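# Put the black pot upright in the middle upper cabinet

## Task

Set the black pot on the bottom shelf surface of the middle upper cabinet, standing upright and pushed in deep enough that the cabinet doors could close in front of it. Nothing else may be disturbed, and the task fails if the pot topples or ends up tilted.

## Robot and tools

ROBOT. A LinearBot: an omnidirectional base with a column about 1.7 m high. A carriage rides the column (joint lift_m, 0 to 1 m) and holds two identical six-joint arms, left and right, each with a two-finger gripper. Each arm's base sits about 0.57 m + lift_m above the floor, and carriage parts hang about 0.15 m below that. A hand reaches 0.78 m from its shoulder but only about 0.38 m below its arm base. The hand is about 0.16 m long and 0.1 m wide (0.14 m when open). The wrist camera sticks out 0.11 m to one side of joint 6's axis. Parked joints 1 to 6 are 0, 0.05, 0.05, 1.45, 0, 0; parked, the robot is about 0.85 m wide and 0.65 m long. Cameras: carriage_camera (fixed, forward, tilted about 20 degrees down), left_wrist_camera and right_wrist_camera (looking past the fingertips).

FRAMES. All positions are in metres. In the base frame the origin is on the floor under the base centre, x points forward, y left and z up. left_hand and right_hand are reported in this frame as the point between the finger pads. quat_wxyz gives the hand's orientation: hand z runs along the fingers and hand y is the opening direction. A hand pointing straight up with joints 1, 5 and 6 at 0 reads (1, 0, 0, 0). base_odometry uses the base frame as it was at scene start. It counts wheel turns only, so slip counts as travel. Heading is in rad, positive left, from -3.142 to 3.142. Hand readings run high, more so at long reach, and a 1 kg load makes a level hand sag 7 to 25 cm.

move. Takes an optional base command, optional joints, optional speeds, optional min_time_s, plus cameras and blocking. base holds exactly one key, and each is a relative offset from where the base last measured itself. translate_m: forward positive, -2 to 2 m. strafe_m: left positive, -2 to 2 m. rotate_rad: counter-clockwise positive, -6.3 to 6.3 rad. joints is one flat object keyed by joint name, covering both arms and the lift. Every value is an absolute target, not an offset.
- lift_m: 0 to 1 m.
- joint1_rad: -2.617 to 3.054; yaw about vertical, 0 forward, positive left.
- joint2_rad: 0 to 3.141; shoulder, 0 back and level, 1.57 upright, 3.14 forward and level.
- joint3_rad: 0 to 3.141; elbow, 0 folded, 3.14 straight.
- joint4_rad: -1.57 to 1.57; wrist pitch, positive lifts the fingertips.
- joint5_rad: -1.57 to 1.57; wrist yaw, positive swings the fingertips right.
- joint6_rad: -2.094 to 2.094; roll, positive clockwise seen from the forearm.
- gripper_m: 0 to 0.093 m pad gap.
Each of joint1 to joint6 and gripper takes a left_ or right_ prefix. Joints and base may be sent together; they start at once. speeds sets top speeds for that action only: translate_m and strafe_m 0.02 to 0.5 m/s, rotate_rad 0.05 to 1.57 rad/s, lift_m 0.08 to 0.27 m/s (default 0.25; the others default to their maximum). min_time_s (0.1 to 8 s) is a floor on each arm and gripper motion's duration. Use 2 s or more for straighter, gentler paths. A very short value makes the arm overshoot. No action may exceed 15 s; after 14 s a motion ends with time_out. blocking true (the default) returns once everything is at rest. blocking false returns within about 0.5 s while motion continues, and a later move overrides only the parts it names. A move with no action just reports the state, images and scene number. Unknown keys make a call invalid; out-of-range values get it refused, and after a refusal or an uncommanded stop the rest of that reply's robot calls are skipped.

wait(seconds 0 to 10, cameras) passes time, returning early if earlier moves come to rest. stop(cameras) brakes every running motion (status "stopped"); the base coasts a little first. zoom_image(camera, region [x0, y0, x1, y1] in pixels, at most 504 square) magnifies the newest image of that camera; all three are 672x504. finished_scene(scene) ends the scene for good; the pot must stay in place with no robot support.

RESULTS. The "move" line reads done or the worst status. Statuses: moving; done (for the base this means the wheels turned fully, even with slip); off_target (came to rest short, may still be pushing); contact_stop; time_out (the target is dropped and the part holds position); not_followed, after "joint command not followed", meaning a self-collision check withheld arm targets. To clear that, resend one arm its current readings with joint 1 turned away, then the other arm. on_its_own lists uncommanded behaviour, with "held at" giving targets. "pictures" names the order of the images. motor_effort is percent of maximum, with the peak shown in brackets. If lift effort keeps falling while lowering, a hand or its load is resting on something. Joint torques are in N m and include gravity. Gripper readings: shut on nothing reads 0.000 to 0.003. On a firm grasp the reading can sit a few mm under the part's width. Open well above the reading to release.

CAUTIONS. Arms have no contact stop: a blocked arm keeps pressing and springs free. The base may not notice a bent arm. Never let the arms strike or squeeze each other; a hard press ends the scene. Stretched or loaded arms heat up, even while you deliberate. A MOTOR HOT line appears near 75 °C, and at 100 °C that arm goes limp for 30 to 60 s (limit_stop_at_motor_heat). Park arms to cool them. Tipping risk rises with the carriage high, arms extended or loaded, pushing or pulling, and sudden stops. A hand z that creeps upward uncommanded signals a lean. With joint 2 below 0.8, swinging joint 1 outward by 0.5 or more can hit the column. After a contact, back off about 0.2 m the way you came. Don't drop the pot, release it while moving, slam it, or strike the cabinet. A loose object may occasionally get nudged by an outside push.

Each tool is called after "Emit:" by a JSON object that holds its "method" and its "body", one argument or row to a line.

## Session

Emit:
{"method": "move", "body": {
  "joints": {"lift_m": 0.55},
  "speeds": {"lift_m": 0.27},
  "cameras": ["carriage_camera"]
}}

Emit:
{"method": "zoom_image", "body": {
  "camera": "carriage_camera",
  "region": [90, 100, 590, 350]
}}

Scene clock: 1.47 s.
Joint torques (N m): left_arm=[-0.08 4.55 5.35 -0.22 0.02 0.02] | right_arm=[-0.1 4.74 4.83 -0.35 0.02 -0.02]
move: done
base_odometry: x=+0.000 y=+0.000 heading=+0.000
base_status: not commanded
joint_positions: lift_m=+0.550 left_joint1_rad=+0.004 left_joint2_rad=+0.038 left_joint3_rad=+0.032 left_joint4_rad=+1.473 left_joint5_rad=+0.016 left_joint6_rad=-0.004 left_gripper_m=+0.09396 right_joint1_rad=-0.013 right_joint2_rad=+0.032 right_joint3_rad=+0.046 right_joint4_rad=+1.480 right_joint5_rad=-0.045 right_joint6_rad=-0.037 right_gripper_m=+0.09396
joint_status: all done
motor_effort: lift_m=+23(28) drive_wheels=-3(3)
left_hand: x=+0.2498 y=+0.3008 z=+1.5529 quat_wxyz=(+0.999, +0.008, +0.052, +0.000) (m; base frame)
right_hand: x=+0.2419 y=-0.2959 z=+1.5566 quat_wxyz=(+0.999, -0.023, +0.038, -0.024) (m; base frame)
pictures: carriage_camera

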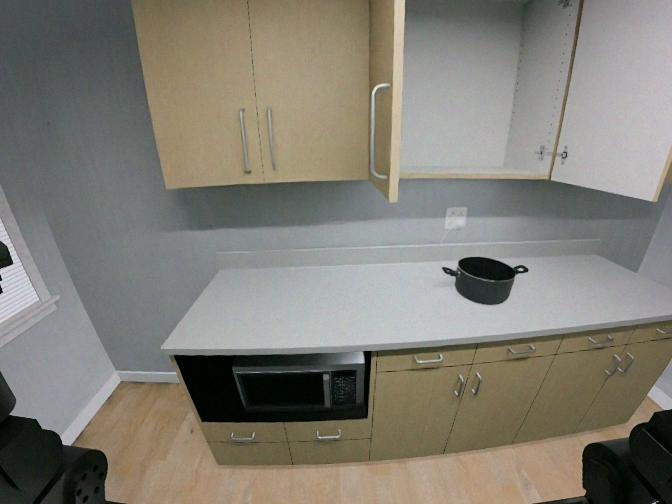

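Scaled by 1.008 from the camera's 672x504 image, which has a finer 960x720 frame.

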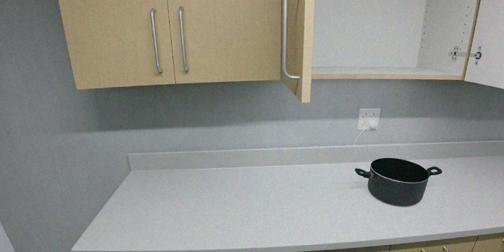

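Emit:
{"method": "move", "body": {
  "base": {"rotate_rad": 0.035},
  "joints": {"lift_m": 0.25},
  "speeds": {"lift_m": 0.27}
}}

Emit:
{"method": "move", "body": {
  "base": {"strafe_m": -0.697},
  "joints": {"left_joint1_rad": -0.32, "left_joint2_rad": 1.95, "left_joint3_rad": 1.57, "left_joint4_rad": 0.492, "left_joint5_rad": -0.33, "left_joint6_rad": -1.571, "right_joint1_rad": 0.332, "right_joint2_rad": 1.88, "right_joint3_rad": 1.476, "right_joint4_rad": 0.517, "right_joint5_rad": 0.345, "right_joint6_rad": 1.571, "lift_m": 0.16, "left_gripper_m": 0.085, "right_gripper_m": 0.085},
  "speeds": {"strafe_m": 0.4},
  "min_time_s": 2.0,
  "cameras": ["all"]
}}

Emit:
{"method": "zoom_image", "body": {
  "camera": "carriage_camera",
  "region": [220, 110, 460, 290]
}}

Scene clock: 7.07 s.
Joint torques (N m): left_arm=[-0.09 4.6 5.39 -0.21 0.01 0.03] | right_arm=[-0.14 4.71 4.88 -0.36 0.01 -0.01]
move: done
base_odometry: x=+0.000 y=+0.000 heading=+0.034
base_status: done
joint_positions: lift_m=+0.250 left_joint1_rad=+0.004 left_joint2_rad=+0.038 left_joint3_rad=+0.032 left_joint4_rad=+1.473 left_joint5_rad=+0.016 left_joint6_rad=-0.004 left_gripper_m=+0.09396 right_joint1_rad=-0.013 right_joint2_rad=+0.032 right_joint3_rad=+0.046 right_joint4_rad=+1.480 right_joint5_rad=-0.045 right_joint6_rad=-0.037 right_gripper_m=+0.09396
joint_status: all done
motor_effort: lift_m=+21(22) drive_wheels=-9(9)
left_hand: x=+0.2498 y=+0.3008 z=+1.2532 quat_wxyz=(+0.999, +0.008, +0.052, +0.000) (m; base frame)
right_hand: x=+0.2420 y=-0.2959 z=+1.2568 quat_wxyz=(+0.999, -0.023, +0.038, -0.024) (m; base frame)
pictures: none

Scene clock: 10.70 s.
Joint torques (N m): left_arm=[-0.03 -13.48 9.62 2.25 -0.08 0] | right_arm=[0.38 -11.26 8.99 1.91 0.13 0.06]
move: done
base_odometry: x=+0.024 y=-0.697 heading=+0.034
base_status: done
joint_positions: lift_m=+0.160 left_joint1_rad=-0.320 left_joint2_rad=+1.955 left_joint3_rad=+1.539 left_joint4_rad=+0.491 left_joint5_rad=-0.316 left_joint6_rad=-1.561 left_gripper_m=+0.08513 right_joint1_rad=+0.327 right_joint2_rad=+1.882 right_joint3_rad=+1.440 right_joint4_rad=+0.515 right_joint5_rad=+0.333 right_joint6_rad=+1.557 right_gripper_m=+0.08511
joint_status: all done
motor_effort: lift_m=+21(22) drive_wheels=-4(9)
left_hand: x=+0.8149 y=+0.1642 z=+1.0667 quat_wxyz=(+0.513, -0.484, +0.479, -0.522) (m; base frame)
right_hand: x=+0.7957 y=-0.1691 z=+1.0661 quat_wxyz=(+0.516, +0.486, +0.478, +0.518) (m; base frame)
pictures: carriage_camera, left_wrist_camera, right_wrist_camera

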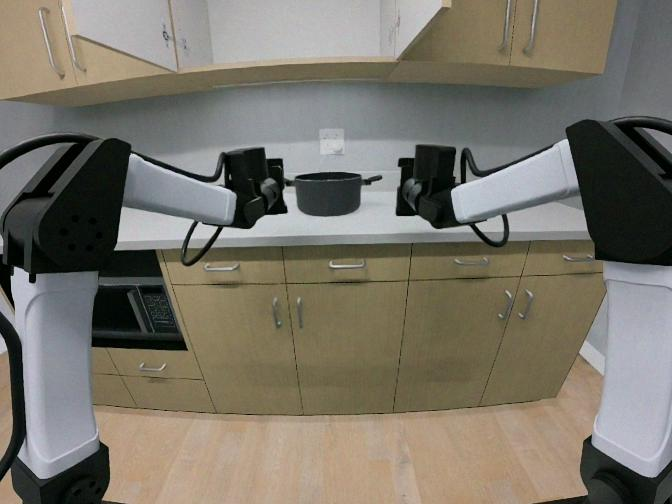

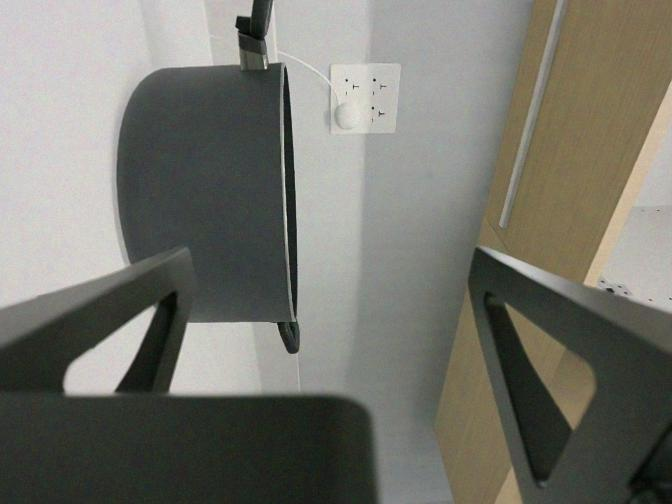

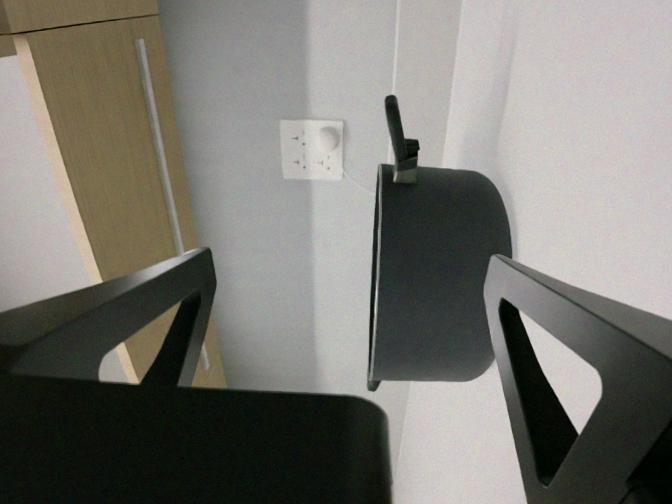

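Scaled by 2.100 from the camera's 672x504 image, which has a finer 960x720 frame.

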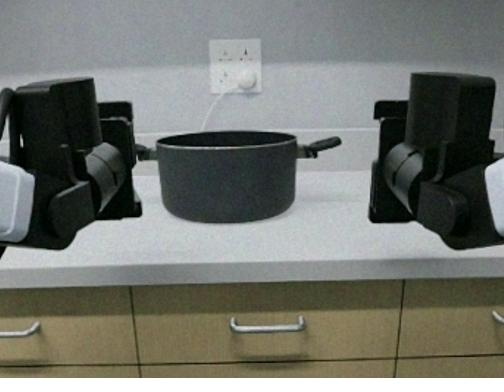

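Emit:
{"method": "move", "body": {
  "base": {"strafe_m": 0.037},
  "joints": {"lift_m": 0.15},
  "speeds": {"strafe_m": 0.2}
}}

Emit:
{"method": "move", "body": {
  "base": {"translate_m": 0.25},
  "speeds": {"translate_m": 0.25},
  "cameras": ["all"]
}}

Emit:
{"method": "zoom_image", "body": {
  "camera": "carriage_camera",
  "region": [220, 130, 460, 290]
}}

Scene clock: 14.00 s.
Joint torques (N m): left_arm=[-0.13 -14.16 8.99 2.4 -0.05 0.01] | right_arm=[0.01 -11.97 8.39 2.01 0.1 0.04]
move: done
base_odometry: x=+0.022 y=-0.660 heading=+0.034
base_status: done
joint_positions: lift_m=+0.150 left_joint1_rad=-0.319 left_joint2_rad=+1.961 left_joint3_rad=+1.546 left_joint4_rad=+0.480 left_joint5_rad=-0.319 left_joint6_rad=-1.562 left_gripper_m=+0.08513 right_joint1_rad=+0.332 right_joint2_rad=+1.889 right_joint3_rad=+1.447 right_joint4_rad=+0.506 right_joint5_rad=+0.335 right_joint6_rad=+1.558 right_gripper_m=+0.08511
joint_status: all done
motor_effort: lift_m=+21(22) drive_wheels=-1(10)
left_hand: x=+0.8167 y=+0.1647 z=+1.0536 quat_wxyz=(+0.513, -0.487, +0.481, -0.518) (m; base frame)
right_hand: x=+0.7967 y=-0.1658 z=+1.0535 quat_wxyz=(+0.514, +0.487, +0.482, +0.516) (m; base frame)
pictures: none

Scene clock: 16.37 s.
Joint torques (N m): left_arm=[-0.13 -14.04 8.99 2.41 -0.06 0] | right_arm=[-0.13 -11.93 8.34 2.02 0.09 0.06]
move: done
base_odometry: x=+0.272 y=-0.651 heading=+0.033
base_status: done
joint_positions: lift_m=+0.150 left_joint1_rad=-0.319 left_joint2_rad=+1.961 left_joint3_rad=+1.546 left_joint4_rad=+0.479 left_joint5_rad=-0.320 left_joint6_rad=-1.562 left_gripper_m=+0.08513 right_joint1_rad=+0.332 right_joint2_rad=+1.889 right_joint3_rad=+1.447 right_joint4_rad=+0.504 right_joint5_rad=+0.335 right_joint6_rad=+1.558 right_gripper_m=+0.08511
joint_status: not commanded
motor_effort: lift_m=+21(21) drive_wheels=-5(11)
left_hand: x=+0.8167 y=+0.1648 z=+1.0533 quat_wxyz=(+0.512, -0.488, +0.482, -0.517) (m; base frame)
right_hand: x=+0.7968 y=-0.1661 z=+1.0532 quat_wxyz=(+0.514, +0.488, +0.482, +0.516) (m; base frame)
pictures: carriage_camera, left_wrist_camera, right_wrist_camera

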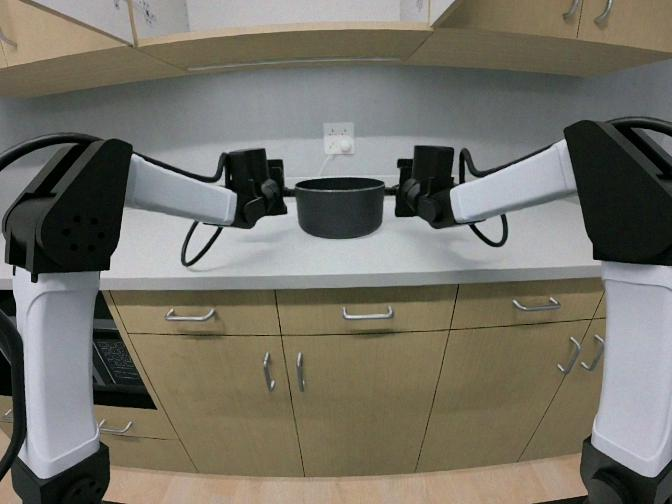

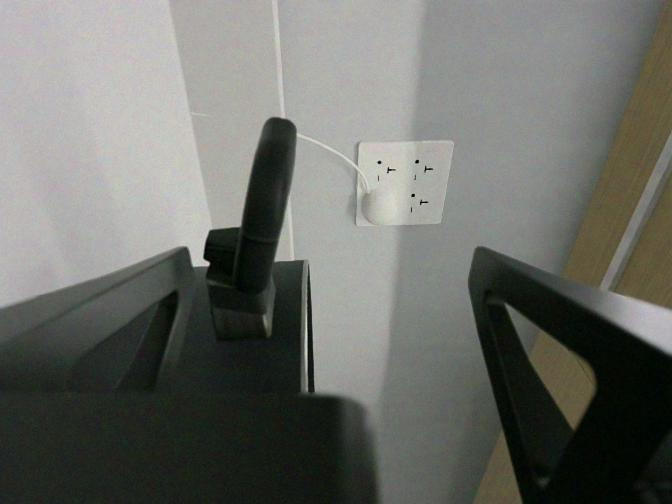

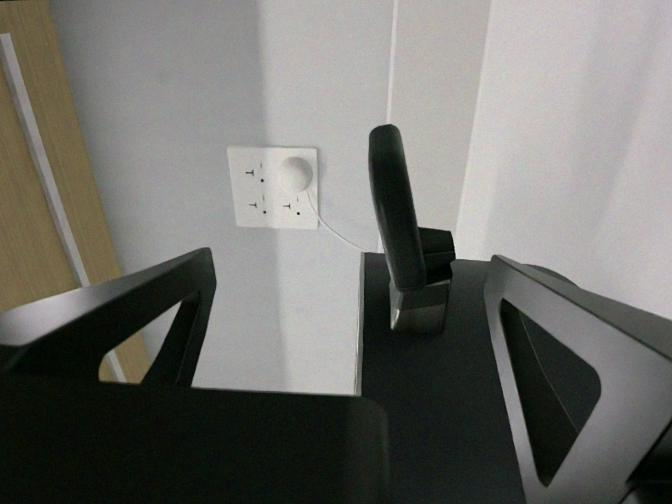

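Scaled by 2.100 from the camera's 672x504 image, which has a finer 960x720 frame.

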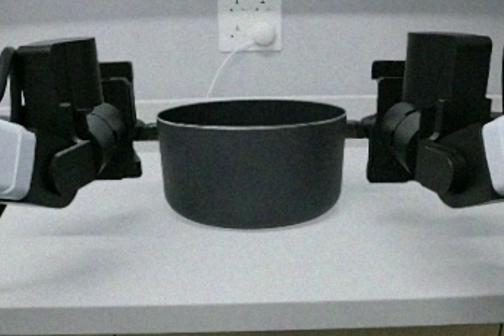

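Emit:
{"method": "move", "body": {
  "base": {"translate_m": 0.084},
  "joints": {"lift_m": 0.134},
  "speeds": {"translate_m": 0.15},
  "cameras": ["all"]
}}

Emit:
{"method": "zoom_image", "body": {
  "camera": "carriage_camera",
  "region": [220, 130, 460, 290]
}}

Scene clock: 19.63 s.
Joint torques (N m): left_arm=[-0.18 -14.72 8.68 2.44 -0.04 0.01] | right_arm=[-0.1 -12.55 8.24 2.04 0.08 0.03]
move: done
base_odometry: x=+0.356 y=-0.649 heading=+0.033
base_status: done
joint_positions: lift_m=+0.134 left_joint1_rad=-0.320 left_joint2_rad=+1.966 left_joint3_rad=+1.550 left_joint4_rad=+0.477 left_joint5_rad=-0.321 left_joint6_rad=-1.562 left_gripper_m=+0.08512 right_joint1_rad=+0.332 right_joint2_rad=+1.894 right_joint3_rad=+1.451 right_joint4_rad=+0.503 right_joint5_rad=+0.336 right_joint6_rad=+1.559 right_gripper_m=+0.08511
joint_status: all done
motor_effort: lift_m=+21(22) drive_wheels=-5(11)
left_hand: x=+0.8177 y=+0.1645 z=+1.0358 quat_wxyz=(+0.512, -0.489, +0.482, -0.516) (m; base frame)
right_hand: x=+0.7979 y=-0.1659 z=+1.0357 quat_wxyz=(+0.513, +0.489, +0.483, +0.515) (m; base frame)
pictures: carriage_camera, left_wrist_camera, right_wrist_camera

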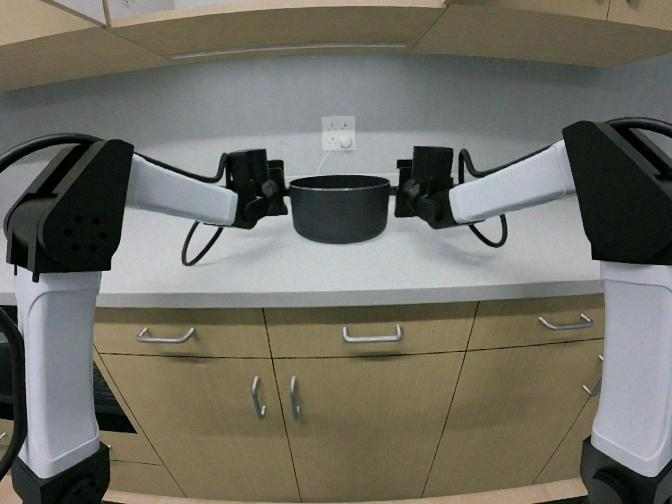

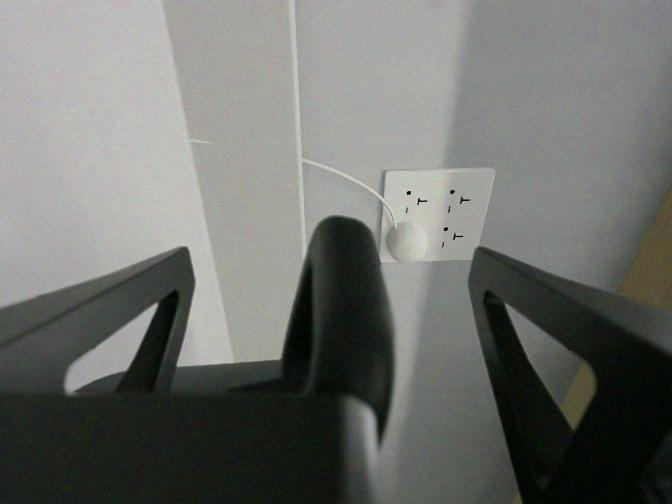

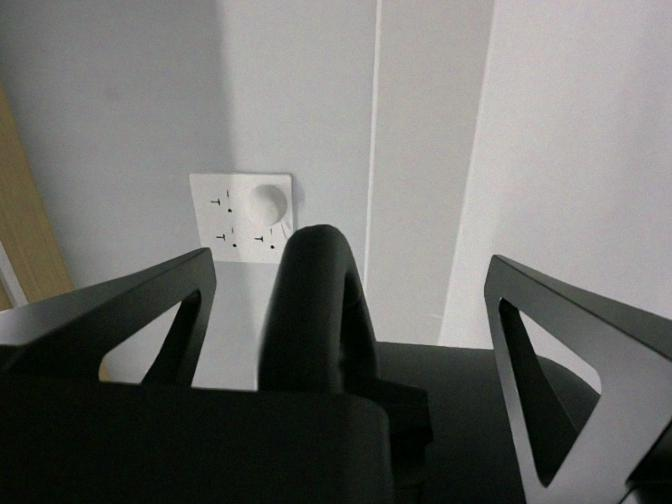

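Scaled by 2.100 from the camera's 672x504 image, which has a finer 960x720 frame.

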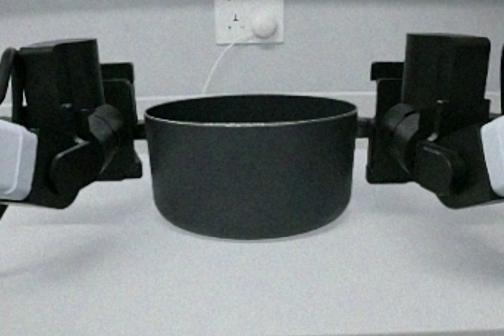

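Emit:
{"method": "move", "body": {
  "joints": {"left_gripper_m": 0.045, "right_gripper_m": 0.045, "lift_m": 0.15},
  "min_time_s": 0.8,
  "cameras": ["left_wrist_camera", "right_wrist_camera"]
}}

Scene clock: 21.27 s.
Joint torques (N m): left_arm=[-0.1 -15.01 8.5 3.11 -0.03 0.03] | right_arm=[-0.1 -12.67 7.87 2.56 0.1 0.04]
move: done
base_odometry: x=+0.356 y=-0.649 heading=+0.033
base_status: not commanded
joint_positions: lift_m=+0.150 left_joint1_rad=-0.320 left_joint2_rad=+1.969 left_joint3_rad=+1.551 left_joint4_rad=+0.419 left_joint5_rad=-0.323 left_joint6_rad=-1.563 left_gripper_m=+0.04516 right_joint1_rad=+0.332 right_joint2_rad=+1.895 right_joint3_rad=+1.454 right_joint4_rad=+0.455 right_joint5_rad=+0.337 right_joint6_rad=+1.560 right_gripper_m=+0.04514
joint_status: all done
motor_effort: lift_m=+23(28) drive_wheels=+1(7)
left_hand: x=+0.8188 y=+0.1643 z=+1.0367 quat_wxyz=(+0.503, -0.499, +0.501, -0.498) (m; base frame)
right_hand: x=+0.7987 y=-0.1658 z=+1.0408 quat_wxyz=(+0.506, +0.496, +0.497, +0.500) (m; base frame)
pictures: left_wrist_camera, right_wrist_camera

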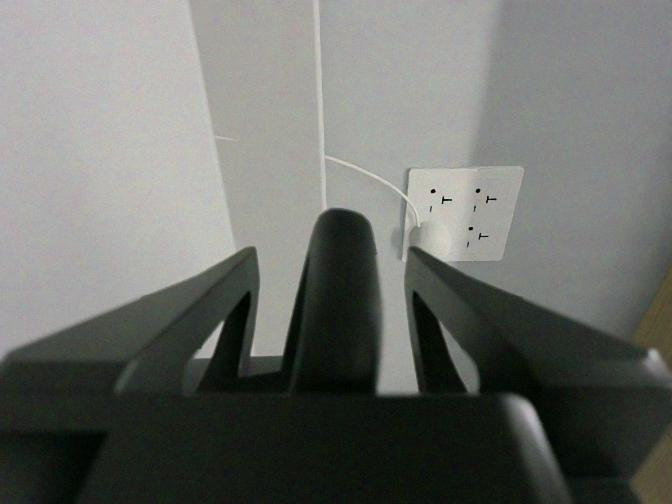

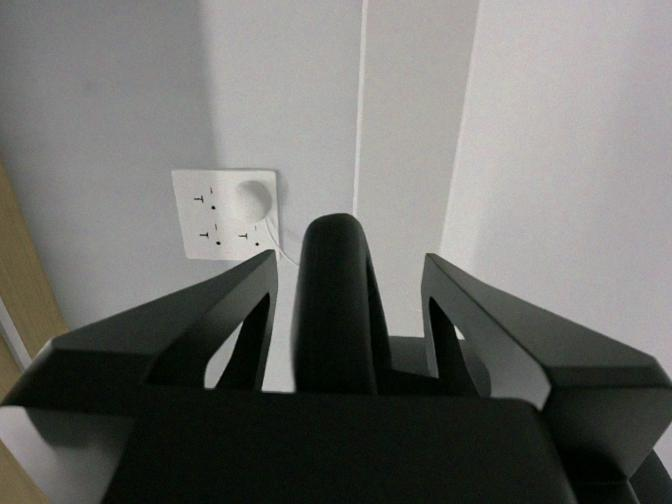

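Emit:
{"method": "move", "body": {
  "joints": {"left_gripper_m": 0.012, "right_gripper_m": 0.012, "lift_m": 0.155},
  "min_time_s": 1.2,
  "cameras": ["left_wrist_camera", "right_wrist_camera"]
}}

Scene clock: 23.27 s.
Joint torques (N m): left_arm=[-0.14 -16.16 8.53 3.41 -0.03 -0.66] | right_arm=[-0.13 -13.82 7.87 2.9 0.07 0.68]
move: off_target
base_odometry: x=+0.356 y=-0.649 heading=+0.033
base_status: not commanded
joint_positions: lift_m=+0.155 left_joint1_rad=-0.320 left_joint2_rad=+1.979 left_joint3_rad=+1.551 left_joint4_rad=+0.393 left_joint5_rad=-0.324 left_joint6_rad=-1.503 left_gripper_m=+0.02358 right_joint1_rad=+0.332 right_joint2_rad=+1.905 right_joint3_rad=+1.454 right_joint4_rad=+0.426 right_joint5_rad=+0.338 right_joint6_rad=+1.501 right_gripper_m=+0.02352
joint_status: left_gripper_m off_target (ended at +0.02360, target +0.01200); right_gripper_m off_target (ended at +0.02355, target +0.01200); the others done
motor_effort: lift_m=+25(28) drive_wheels=+1(4)
left_hand: x=+0.8206 y=+0.1640 z=+1.0294 quat_wxyz=(+0.512, -0.489, +0.527, -0.471) (m; base frame)
right_hand: x=+0.8005 y=-0.1653 z=+1.0331 quat_wxyz=(+0.514, +0.487, +0.524, +0.473) (m; base frame)
pictures: left_wrist_camera, right_wrist_camera

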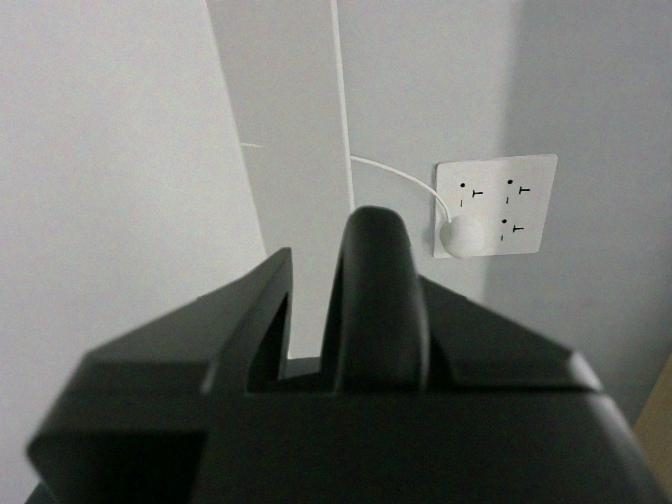

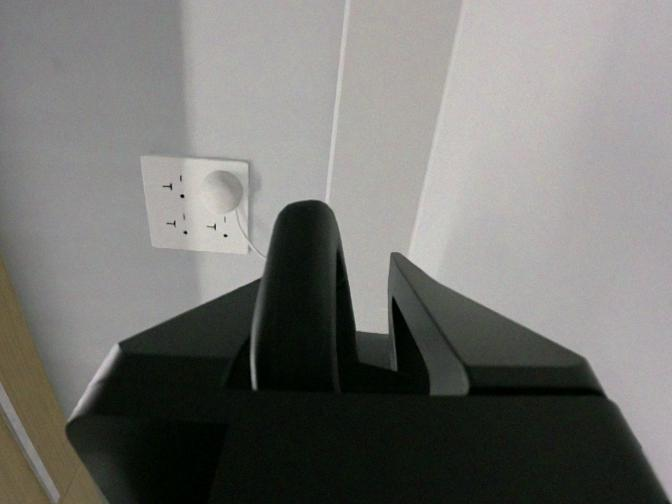

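Emit:
{"method": "move", "body": {
  "joints": {"lift_m": 0.205},
  "speeds": {"lift_m": 0.18}
}}

Emit:
{"method": "move", "body": {
  "base": {"translate_m": -0.29},
  "joints": {"lift_m": 0.45},
  "speeds": {"translate_m": 0.3, "lift_m": 0.22},
  "cameras": ["carriage_camera"]
}}

Emit:
{"method": "zoom_image", "body": {
  "camera": "carriage_camera",
  "region": [160, 60, 480, 300]
}}

Scene clock: 25.70 s.
Joint torques (N m): left_arm=[-0.09 -18.55 9.5 4.15 -0.07 -0.76] | right_arm=[-0.06 -16.02 8.44 3.75 0.13 0.75]
move: done
base_odometry: x=+0.356 y=-0.649 heading=+0.033
base_status: not commanded
joint_positions: lift_m=+0.205 left_joint1_rad=-0.320 left_joint2_rad=+2.001 left_joint3_rad=+1.541 left_joint4_rad=+0.328 left_joint5_rad=-0.324 left_joint6_rad=-1.493 left_gripper_m=+0.02195 right_joint1_rad=+0.332 right_joint2_rad=+1.925 right_joint3_rad=+1.448 right_joint4_rad=+0.350 right_joint5_rad=+0.336 right_joint6_rad=+1.496 right_gripper_m=+0.02166
joint_status: all done
motor_effort: lift_m=+24(29) drive_wheels=-5(6)
left_hand: x=+0.8221 y=+0.1634 z=+1.0460 quat_wxyz=(+0.496, -0.499, +0.559, -0.437) (m; base frame)
right_hand: x=+0.8021 y=-0.1642 z=+1.0502 quat_wxyz=(+0.497, +0.499, +0.558, +0.439) (m; base frame)
pictures: none

Scene clock: 28.23 s.
Joint torques (N m): left_arm=[-0.12 -20.19 10.11 4.17 -0.1 -0.81] | right_arm=[-0.13 -17.39 9.02 3.8 0.17 0.82]
move: done
base_odometry: x=+0.066 y=-0.659 heading=+0.033
base_status: done
joint_positions: lift_m=+0.450 left_joint1_rad=-0.320 left_joint2_rad=+2.016 left_joint3_rad=+1.533 left_joint4_rad=+0.326 left_joint5_rad=-0.321 left_joint6_rad=-1.488 left_gripper_m=+0.02138 right_joint1_rad=+0.332 right_joint2_rad=+1.937 right_joint3_rad=+1.440 right_joint4_rad=+0.344 right_joint5_rad=+0.334 right_joint6_rad=+1.489 right_gripper_m=+0.02113
joint_status: all done
motor_effort: lift_m=+24(30) drive_wheels=-4(13)
left_hand: x=+0.8235 y=+0.1625 z=+1.2779 quat_wxyz=(+0.492, -0.500, +0.569, -0.429) (m; base frame)
right_hand: x=+0.8029 y=-0.1636 z=+1.2829 quat_wxyz=(+0.493, +0.500, +0.568, +0.429) (m; base frame)
pictures: carriage_camera

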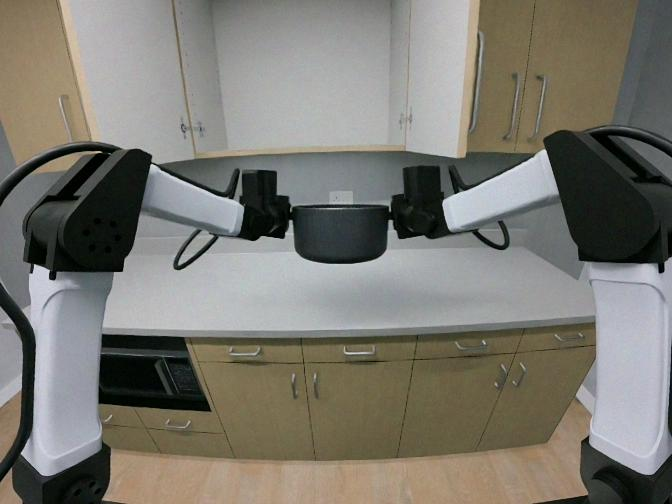

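Scaled by 1.575 from the camera's 672x504 image, which has a finer 960x720 frame.

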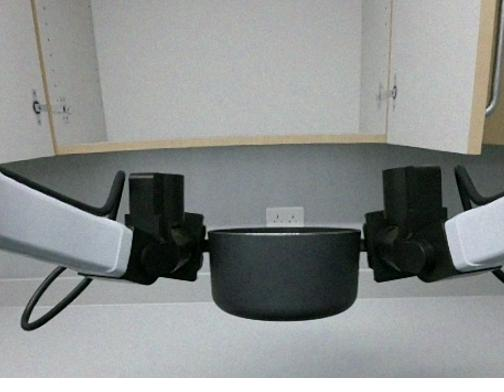

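Emit:
{"method": "move", "body": {
  "base": {"strafe_m": 0.12},
  "speeds": {"strafe_m": 0.25}
}}

Emit:
{"method": "move", "body": {
  "base": {"translate_m": 0.06},
  "joints": {"lift_m": 0.77},
  "speeds": {"translate_m": 0.1, "lift_m": 0.25},
  "cameras": ["carriage_camera"]
}}

Emit:
{"method": "zoom_image", "body": {
  "camera": "carriage_camera",
  "region": [180, 150, 500, 300]
}}

Scene clock: 32.57 s.
Joint torques (N m): left_arm=[-0.17 -20.11 10.11 4.17 -0.08 -0.84] | right_arm=[-0.34 -17.24 8.95 3.83 0.09 0.85]
move: done
base_odometry: x=+0.062 y=-0.539 heading=+0.033
base_status: done
joint_positions: lift_m=+0.450 left_joint1_rad=-0.320 left_joint2_rad=+2.016 left_joint3_rad=+1.533 left_joint4_rad=+0.325 left_joint5_rad=-0.322 left_joint6_rad=-1.485 left_gripper_m=+0.02123 right_joint1_rad=+0.335 right_joint2_rad=+1.937 right_joint3_rad=+1.440 right_joint4_rad=+0.342 right_joint5_rad=+0.341 right_joint6_rad=+1.487 right_gripper_m=+0.02094
joint_status: not commanded
motor_effort: lift_m=+24(24) drive_wheels=-4(8)
left_hand: x=+0.8234 y=+0.1627 z=+1.2776 quat_wxyz=(+0.493, -0.500, +0.569, -0.427) (m; base frame)
right_hand: x=+0.8025 y=-0.1634 z=+1.2827 quat_wxyz=(+0.494, +0.500, +0.568, +0.427) (m; base frame)
pictures: none

Scene clock: 34.50 s.
Joint torques (N m): left_arm=[-0.17 -20.14 10.32 4.11 -0.08 -0.9] | right_arm=[-0.25 -17.29 9.13 3.77 0.11 0.94]
move: done
base_odometry: x=+0.122 y=-0.536 heading=+0.034
base_status: done
joint_positions: lift_m=+0.770 left_joint1_rad=-0.320 left_joint2_rad=+2.016 left_joint3_rad=+1.531 left_joint4_rad=+0.331 left_joint5_rad=-0.322 left_joint6_rad=-1.480 left_gripper_m=+0.02107 right_joint1_rad=+0.335 right_joint2_rad=+1.938 right_joint3_rad=+1.437 right_joint4_rad=+0.348 right_joint5_rad=+0.341 right_joint6_rad=+1.479 right_gripper_m=+0.02073
joint_status: all done
motor_effort: lift_m=+24(30) drive_wheels=+1(12)
left_hand: x=+0.8234 y=+0.1627 z=+1.5980 quat_wxyz=(+0.495, -0.498, +0.570, -0.427) (m; base frame)
right_hand: x=+0.8025 y=-0.1634 z=+1.6026 quat_wxyz=(+0.497, +0.498, +0.569, +0.426) (m; base frame)
pictures: carriage_camera

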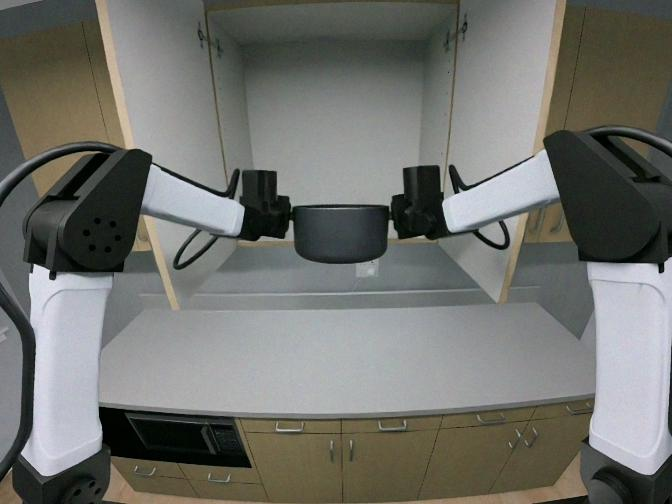

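Scaled by 1.575 from the camera's 672x504 image, which has a finer 960x720 frame.

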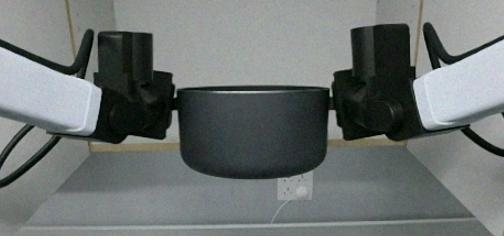

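Emit:
{"method": "move", "body": {
  "base": {"translate_m": 0.425},
  "speeds": {"translate_m": 0.22},
  "cameras": ["carriage_camera"]
}}

Emit:
{"method": "zoom_image", "body": {
  "camera": "carriage_camera",
  "region": [180, 180, 500, 330]
}}

Scene clock: 38.83 s.
Joint torques (N m): left_arm=[-0.13 -20.14 10.41 4.15 -0.07 -0.9] | right_arm=[-0.28 -17.26 9.11 3.78 0.1 0.93]
move: done
base_odometry: x=+0.547 y=-0.522 heading=+0.034
base_status: done
joint_positions: lift_m=+0.770 left_joint1_rad=-0.320 left_joint2_rad=+2.016 left_joint3_rad=+1.531 left_joint4_rad=+0.329 left_joint5_rad=-0.323 left_joint6_rad=-1.480 left_gripper_m=+0.02107 right_joint1_rad=+0.335 right_joint2_rad=+1.938 right_joint3_rad=+1.437 right_joint4_rad=+0.346 right_joint5_rad=+0.341 right_joint6_rad=+1.480 right_gripper_m=+0.02073
joint_status: not commanded
motor_effort: lift_m=+24(24) drive_wheels=-6(11)
left_hand: x=+0.8234 y=+0.1628 z=+1.5975 quat_wxyz=(+0.494, -0.499, +0.570, -0.426) (m; base frame)
right_hand: x=+0.8025 y=-0.1634 z=+1.6022 quat_wxyz=(+0.496, +0.498, +0.570, +0.426) (m; base frame)
pictures: carriage_camera

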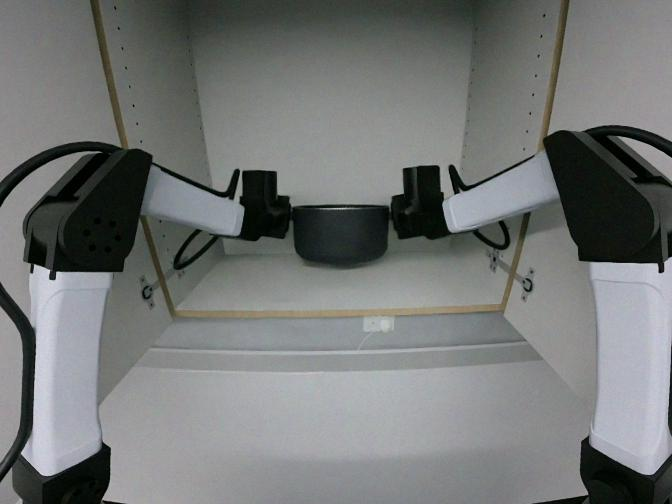

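Scaled by 1.575 from the camera's 672x504 image, which has a finer 960x720 frame.

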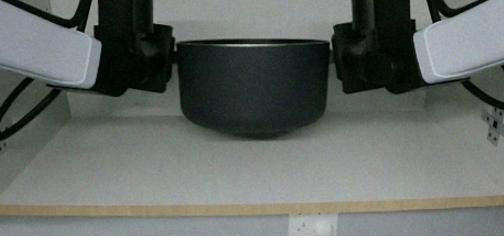

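Emit:
{"method": "move", "body": {
  "joints": {"lift_m": 0.725},
  "speeds": {"lift_m": 0.1},
  "cameras": ["carriage_camera"]
}}

Emit:
{"method": "zoom_image", "body": {
  "camera": "carriage_camera",
  "region": [180, 180, 500, 330]
}}

Scene clock: 40.63 s.
Joint torques (N m): left_arm=[-0.2 -20.14 10.41 4.06 -0.08 -0.92] | right_arm=[-0.28 -17.39 9.16 3.69 0.1 0.91]
move: done
base_odometry: x=+0.547 y=-0.522 heading=+0.034
base_status: not commanded
joint_positions: lift_m=+0.725 left_joint1_rad=-0.320 left_joint2_rad=+2.016 left_joint3_rad=+1.531 left_joint4_rad=+0.336 left_joint5_rad=-0.323 left_joint6_rad=-1.480 left_gripper_m=+0.02106 right_joint1_rad=+0.335 right_joint2_rad=+1.938 right_joint3_rad=+1.437 right_joint4_rad=+0.354 right_joint5_rad=+0.342 right_joint6_rad=+1.479 right_gripper_m=+0.02073
joint_status: all done
motor_effort: lift_m=+22(23) drive_wheels=-5(7)
left_hand: x=+0.8236 y=+0.1628 z=+1.5546 quat_wxyz=(+0.496, -0.498, +0.568, -0.429) (m; base frame)
right_hand: x=+0.8028 y=-0.1635 z=+1.5594 quat_wxyz=(+0.498, +0.497, +0.567, +0.428) (m; base frame)
pictures: carriage_camera

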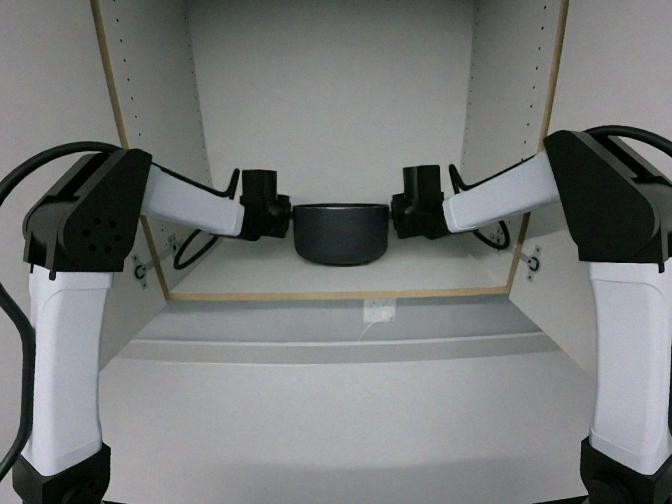

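Scaled by 1.575 from the camera's 672x504 image, which has a finer 960x720 frame.

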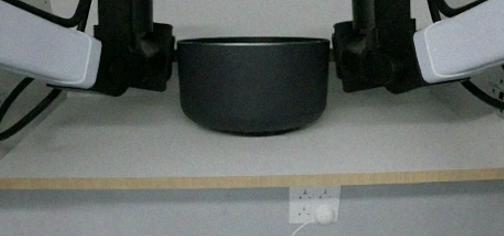

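Emit:
{"method": "move", "body": {
  "joints": {"lift_m": 0.703},
  "speeds": {"lift_m": 0.08},
  "cameras": ["carriage_camera"]
}}

Emit:
{"method": "zoom_image", "body": {
  "camera": "carriage_camera",
  "region": [180, 180, 500, 330]
}}

Scene clock: 42.30 s.
Joint torques (N m): left_arm=[-0.08 -20.11 10.37 3.3 -0.03 -1.08] | right_arm=[-0.38 -17.32 9.11 3 0.03 1.21]
move: done
base_odometry: x=+0.547 y=-0.522 heading=+0.034
base_status: not commanded
joint_positions: lift_m=+0.703 left_joint1_rad=-0.320 left_joint2_rad=+2.016 left_joint3_rad=+1.531 left_joint4_rad=+0.403 left_joint5_rad=-0.326 left_joint6_rad=-1.465 left_gripper_m=+0.02106 right_joint1_rad=+0.335 right_joint2_rad=+1.938 right_joint3_rad=+1.437 right_joint4_rad=+0.419 right_joint5_rad=+0.345 right_joint6_rad=+1.455 right_gripper_m=+0.02073
joint_status: all done
motor_effort: lift_m=+21(22) drive_wheels=+1(5)
left_hand: x=+0.8254 y=+0.1626 z=+1.5487 quat_wxyz=(+0.512, -0.486, +0.550, -0.446) (m; base frame)
right_hand: x=+0.8044 y=-0.1635 z=+1.5530 quat_wxyz=(+0.516, +0.484, +0.552, +0.442) (m; base frame)
pictures: carriage_camera

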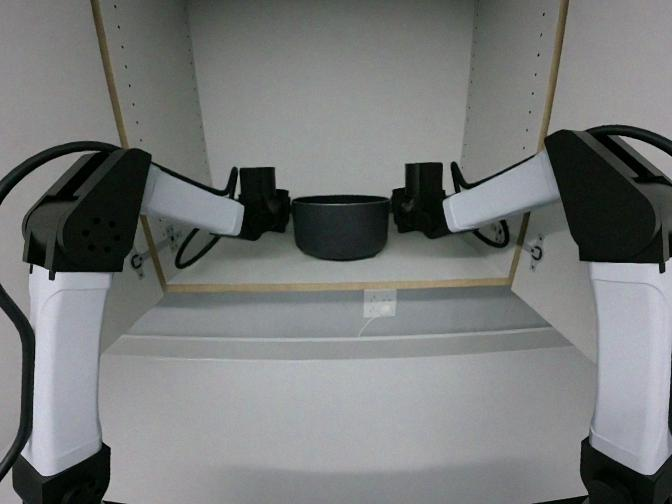

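Scaled by 1.575 from the camera's 672x504 image, which has a finer 960x720 frame.

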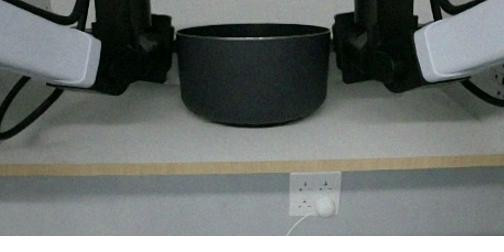

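Emit:
{"method": "move", "body": {
  "joints": {"left_gripper_m": 0.045, "right_gripper_m": 0.045},
  "min_time_s": 0.7
}}

Emit:
{"method": "move", "body": {
  "joints": {"left_gripper_m": 0.09, "right_gripper_m": 0.09},
  "min_time_s": 0.6,
  "cameras": ["carriage_camera", "left_wrist_camera", "right_wrist_camera"]
}}

Scene clock: 43.73 s.
Joint torques (N m): left_arm=[-0.12 -20.1 10.33 3.26 -0.04 -0.04] | right_arm=[-0.34 -17.29 9.13 2.9 0 0.15]
move: done
base_odometry: x=+0.547 y=-0.522 heading=+0.034
base_status: not commanded
joint_positions: lift_m=+0.703 left_joint1_rad=-0.320 left_joint2_rad=+2.016 left_joint3_rad=+1.531 left_joint4_rad=+0.407 left_joint5_rad=-0.326 left_joint6_rad=-1.556 left_gripper_m=+0.04491 right_joint1_rad=+0.335 right_joint2_rad=+1.938 right_joint3_rad=+1.437 right_joint4_rad=+0.426 right_joint5_rad=+0.345 right_joint6_rad=+1.551 right_gripper_m=+0.04494
joint_status: all done
motor_effort: lift_m=+21(21) drive_wheels=+1(6)
left_hand: x=+0.8254 y=+0.1627 z=+1.5495 quat_wxyz=(+0.492, -0.510, +0.526, -0.470) (m; base frame)
right_hand: x=+0.8045 y=-0.1634 z=+1.5545 quat_wxyz=(+0.495, +0.508, +0.526, +0.468) (m; base frame)
pictures: none

Scene clock: 44.63 s.
Joint torques (N m): left_arm=[-0.05 -18.58 9.87 2.7 -0.02 0] | right_arm=[-0.25 -15.68 9.18 2.26 0.02 0.05]
move: done
base_odometry: x=+0.547 y=-0.522 heading=+0.034
base_status: not commanded
joint_positions: lift_m=+0.703 left_joint1_rad=-0.320 left_joint2_rad=+2.001 left_joint3_rad=+1.536 left_joint4_rad=+0.455 left_joint5_rad=-0.326 left_joint6_rad=-1.561 left_gripper_m=+0.08987 right_joint1_rad=+0.335 right_joint2_rad=+1.924 right_joint3_rad=+1.437 right_joint4_rad=+0.485 right_joint5_rad=+0.345 right_joint6_rad=+1.557 right_gripper_m=+0.08990
joint_status: all done
motor_effort: lift_m=+21(21) drive_wheels=-5(6)
left_hand: x=+0.8240 y=+0.1632 z=+1.5719 quat_wxyz=(+0.502, -0.501, +0.504, -0.493) (m; base frame)
right_hand: x=+0.8027 y=-0.1640 z=+1.5766 quat_wxyz=(+0.506, +0.499, +0.501, +0.493) (m; base frame)
pictures: carriage_camera, left_wrist_camera, right_wrist_camera

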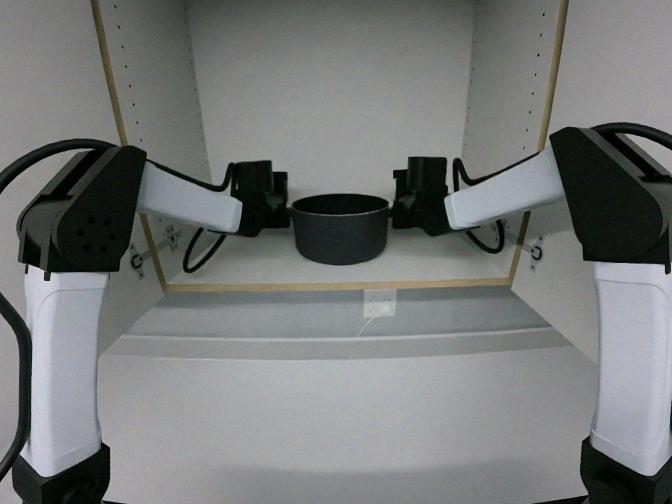

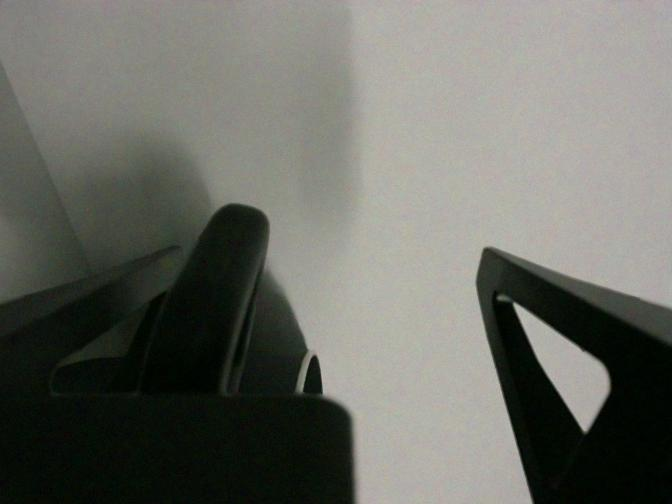

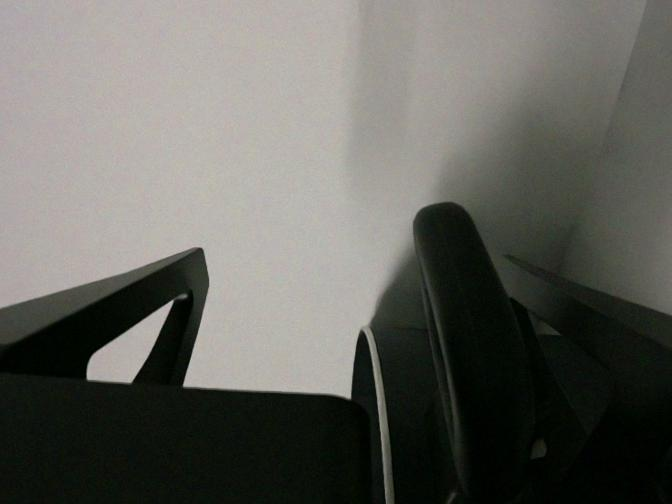

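Emit:
{"method": "move", "body": {
  "joints": {"lift_m": 0.673},
  "cameras": ["left_wrist_camera", "right_wrist_camera"]
}}

Scene clock: 46.27 s.
Joint torques (N m): left_arm=[-0.13 -17.01 9.07 2.53 0 0.01] | right_arm=[-0.34 -14.37 8.49 2.09 0.01 0.06]
move: done
base_odometry: x=+0.547 y=-0.522 heading=+0.034
base_status: not commanded
joint_positions: lift_m=+0.673 left_joint1_rad=-0.320 left_joint2_rad=+1.987 left_joint3_rad=+1.545 left_joint4_rad=+0.470 left_joint5_rad=-0.326 left_joint6_rad=-1.562 left_gripper_m=+0.08987 right_joint1_rad=+0.335 right_joint2_rad=+1.911 right_joint3_rad=+1.447 right_joint4_rad=+0.499 right_joint5_rad=+0.345 right_joint6_rad=+1.558 right_gripper_m=+0.08990
joint_status: all done
motor_effort: lift_m=+21(22) drive_wheels=+2(6)
left_hand: x=+0.8218 y=+0.1639 z=+1.5579 quat_wxyz=(+0.508, -0.495, +0.492, -0.505) (m; base frame)
right_hand: x=+0.8008 y=-0.1647 z=+1.5623 quat_wxyz=(+0.511, +0.494, +0.489, +0.506) (m; base frame)
pictures: left_wrist_camera, right_wrist_camera

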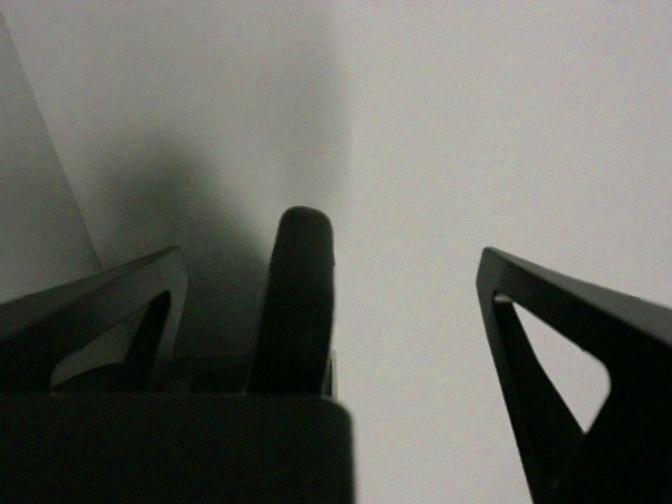

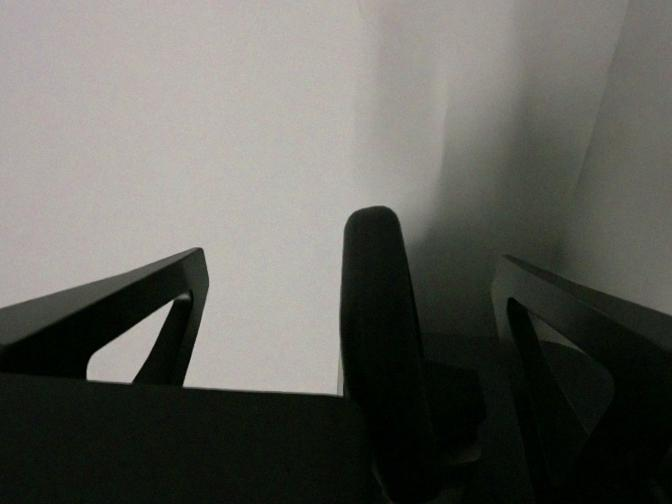

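Clear around both handles. Back out.

Emit:
{"method": "move", "body": {
  "base": {"translate_m": -0.1},
  "speeds": {"translate_m": 0.14}
}}

Emit:
{"method": "move", "body": {
  "base": {"translate_m": -0.36},
  "speeds": {"translate_m": 0.4},
  "cameras": ["carriage_camera"]
}}

Emit:
{"method": "zoom_image", "body": {
  "camera": "carriage_camera",
  "region": [180, 100, 500, 300]
}}

Scene clock: 48.70 s.
Joint torques (N m): left_arm=[-0.16 -17.03 9.1 2.51 0.01 0.01] | right_arm=[-0.28 -14.28 8.35 2.07 -0.01 0.07]
move: done
base_odometry: x=+0.447 y=-0.525 heading=+0.034
base_status: done
joint_positions: lift_m=+0.673 left_joint1_rad=-0.319 left_joint2_rad=+1.987 left_joint3_rad=+1.545 left_joint4_rad=+0.470 left_joint5_rad=-0.326 left_joint6_rad=-1.562 left_gripper_m=+0.08987 right_joint1_rad=+0.334 right_joint2_rad=+1.911 right_joint3_rad=+1.447 right_joint4_rad=+0.500 right_joint5_rad=+0.345 right_joint6_rad=+1.558 right_gripper_m=+0.08990
joint_status: not commanded
motor_effort: lift_m=+21(21) drive_wheels=+2(12)
left_hand: x=+0.8219 y=+0.1641 z=+1.5580 quat_wxyz=(+0.508, -0.495, +0.492, -0.505) (m; base frame)
right_hand: x=+0.8008 y=-0.1649 z=+1.5624 quat_wxyz=(+0.511, +0.494, +0.489, +0.506) (m; base frame)
pictures: none

Scene clock: 51.47 s.
Joint torques (N m): left_arm=[-0.09 -16.92 9.1 2.51 0.02 0.01] | right_arm=[-0.23 -14.26 8.42 2.05 -0.01 0.06]
move: done
base_odometry: x=+0.087 y=-0.537 heading=+0.034
base_status: done
joint_positions: lift_m=+0.673 left_joint1_rad=-0.320 left_joint2_rad=+1.986 left_joint3_rad=+1.545 left_joint4_rad=+0.472 left_joint5_rad=-0.326 left_joint6_rad=-1.562 left_gripper_m=+0.08987 right_joint1_rad=+0.334 right_joint2_rad=+1.910 right_joint3_rad=+1.447 right_joint4_rad=+0.501 right_joint5_rad=+0.345 right_joint6_rad=+1.558 right_gripper_m=+0.08990
joint_status: not commanded
motor_effort: lift_m=+21(21) drive_wheels=-3(10)
left_hand: x=+0.8215 y=+0.1637 z=+1.5592 quat_wxyz=(+0.509, -0.494, +0.491, -0.506) (m; base frame)
right_hand: x=+0.8007 y=-0.1650 z=+1.5633 quat_wxyz=(+0.512, +0.494, +0.488, +0.506) (m; base frame)
pictures: carriage_camera

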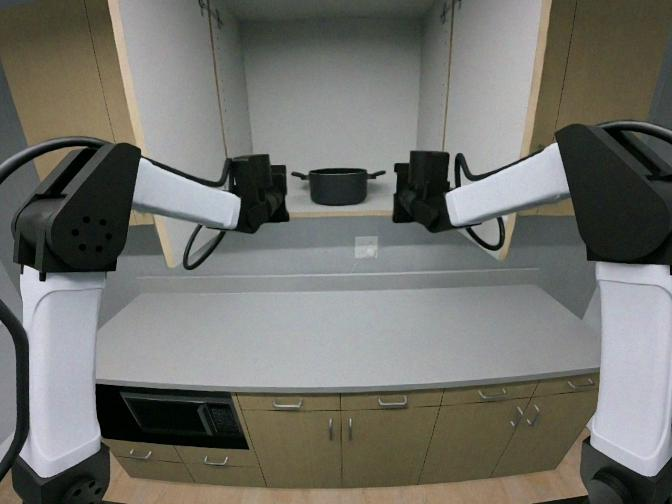

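Scaled by 1.575 from the camera's 672x504 image, which has a finer 960x720 frame.

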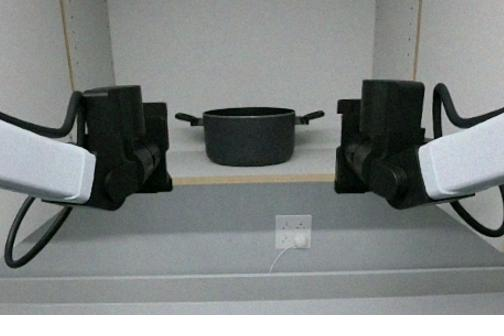

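Emit:
{"method": "finished_scene", "body": {
  "scene": 3
}}

The scene is finished: the task was done.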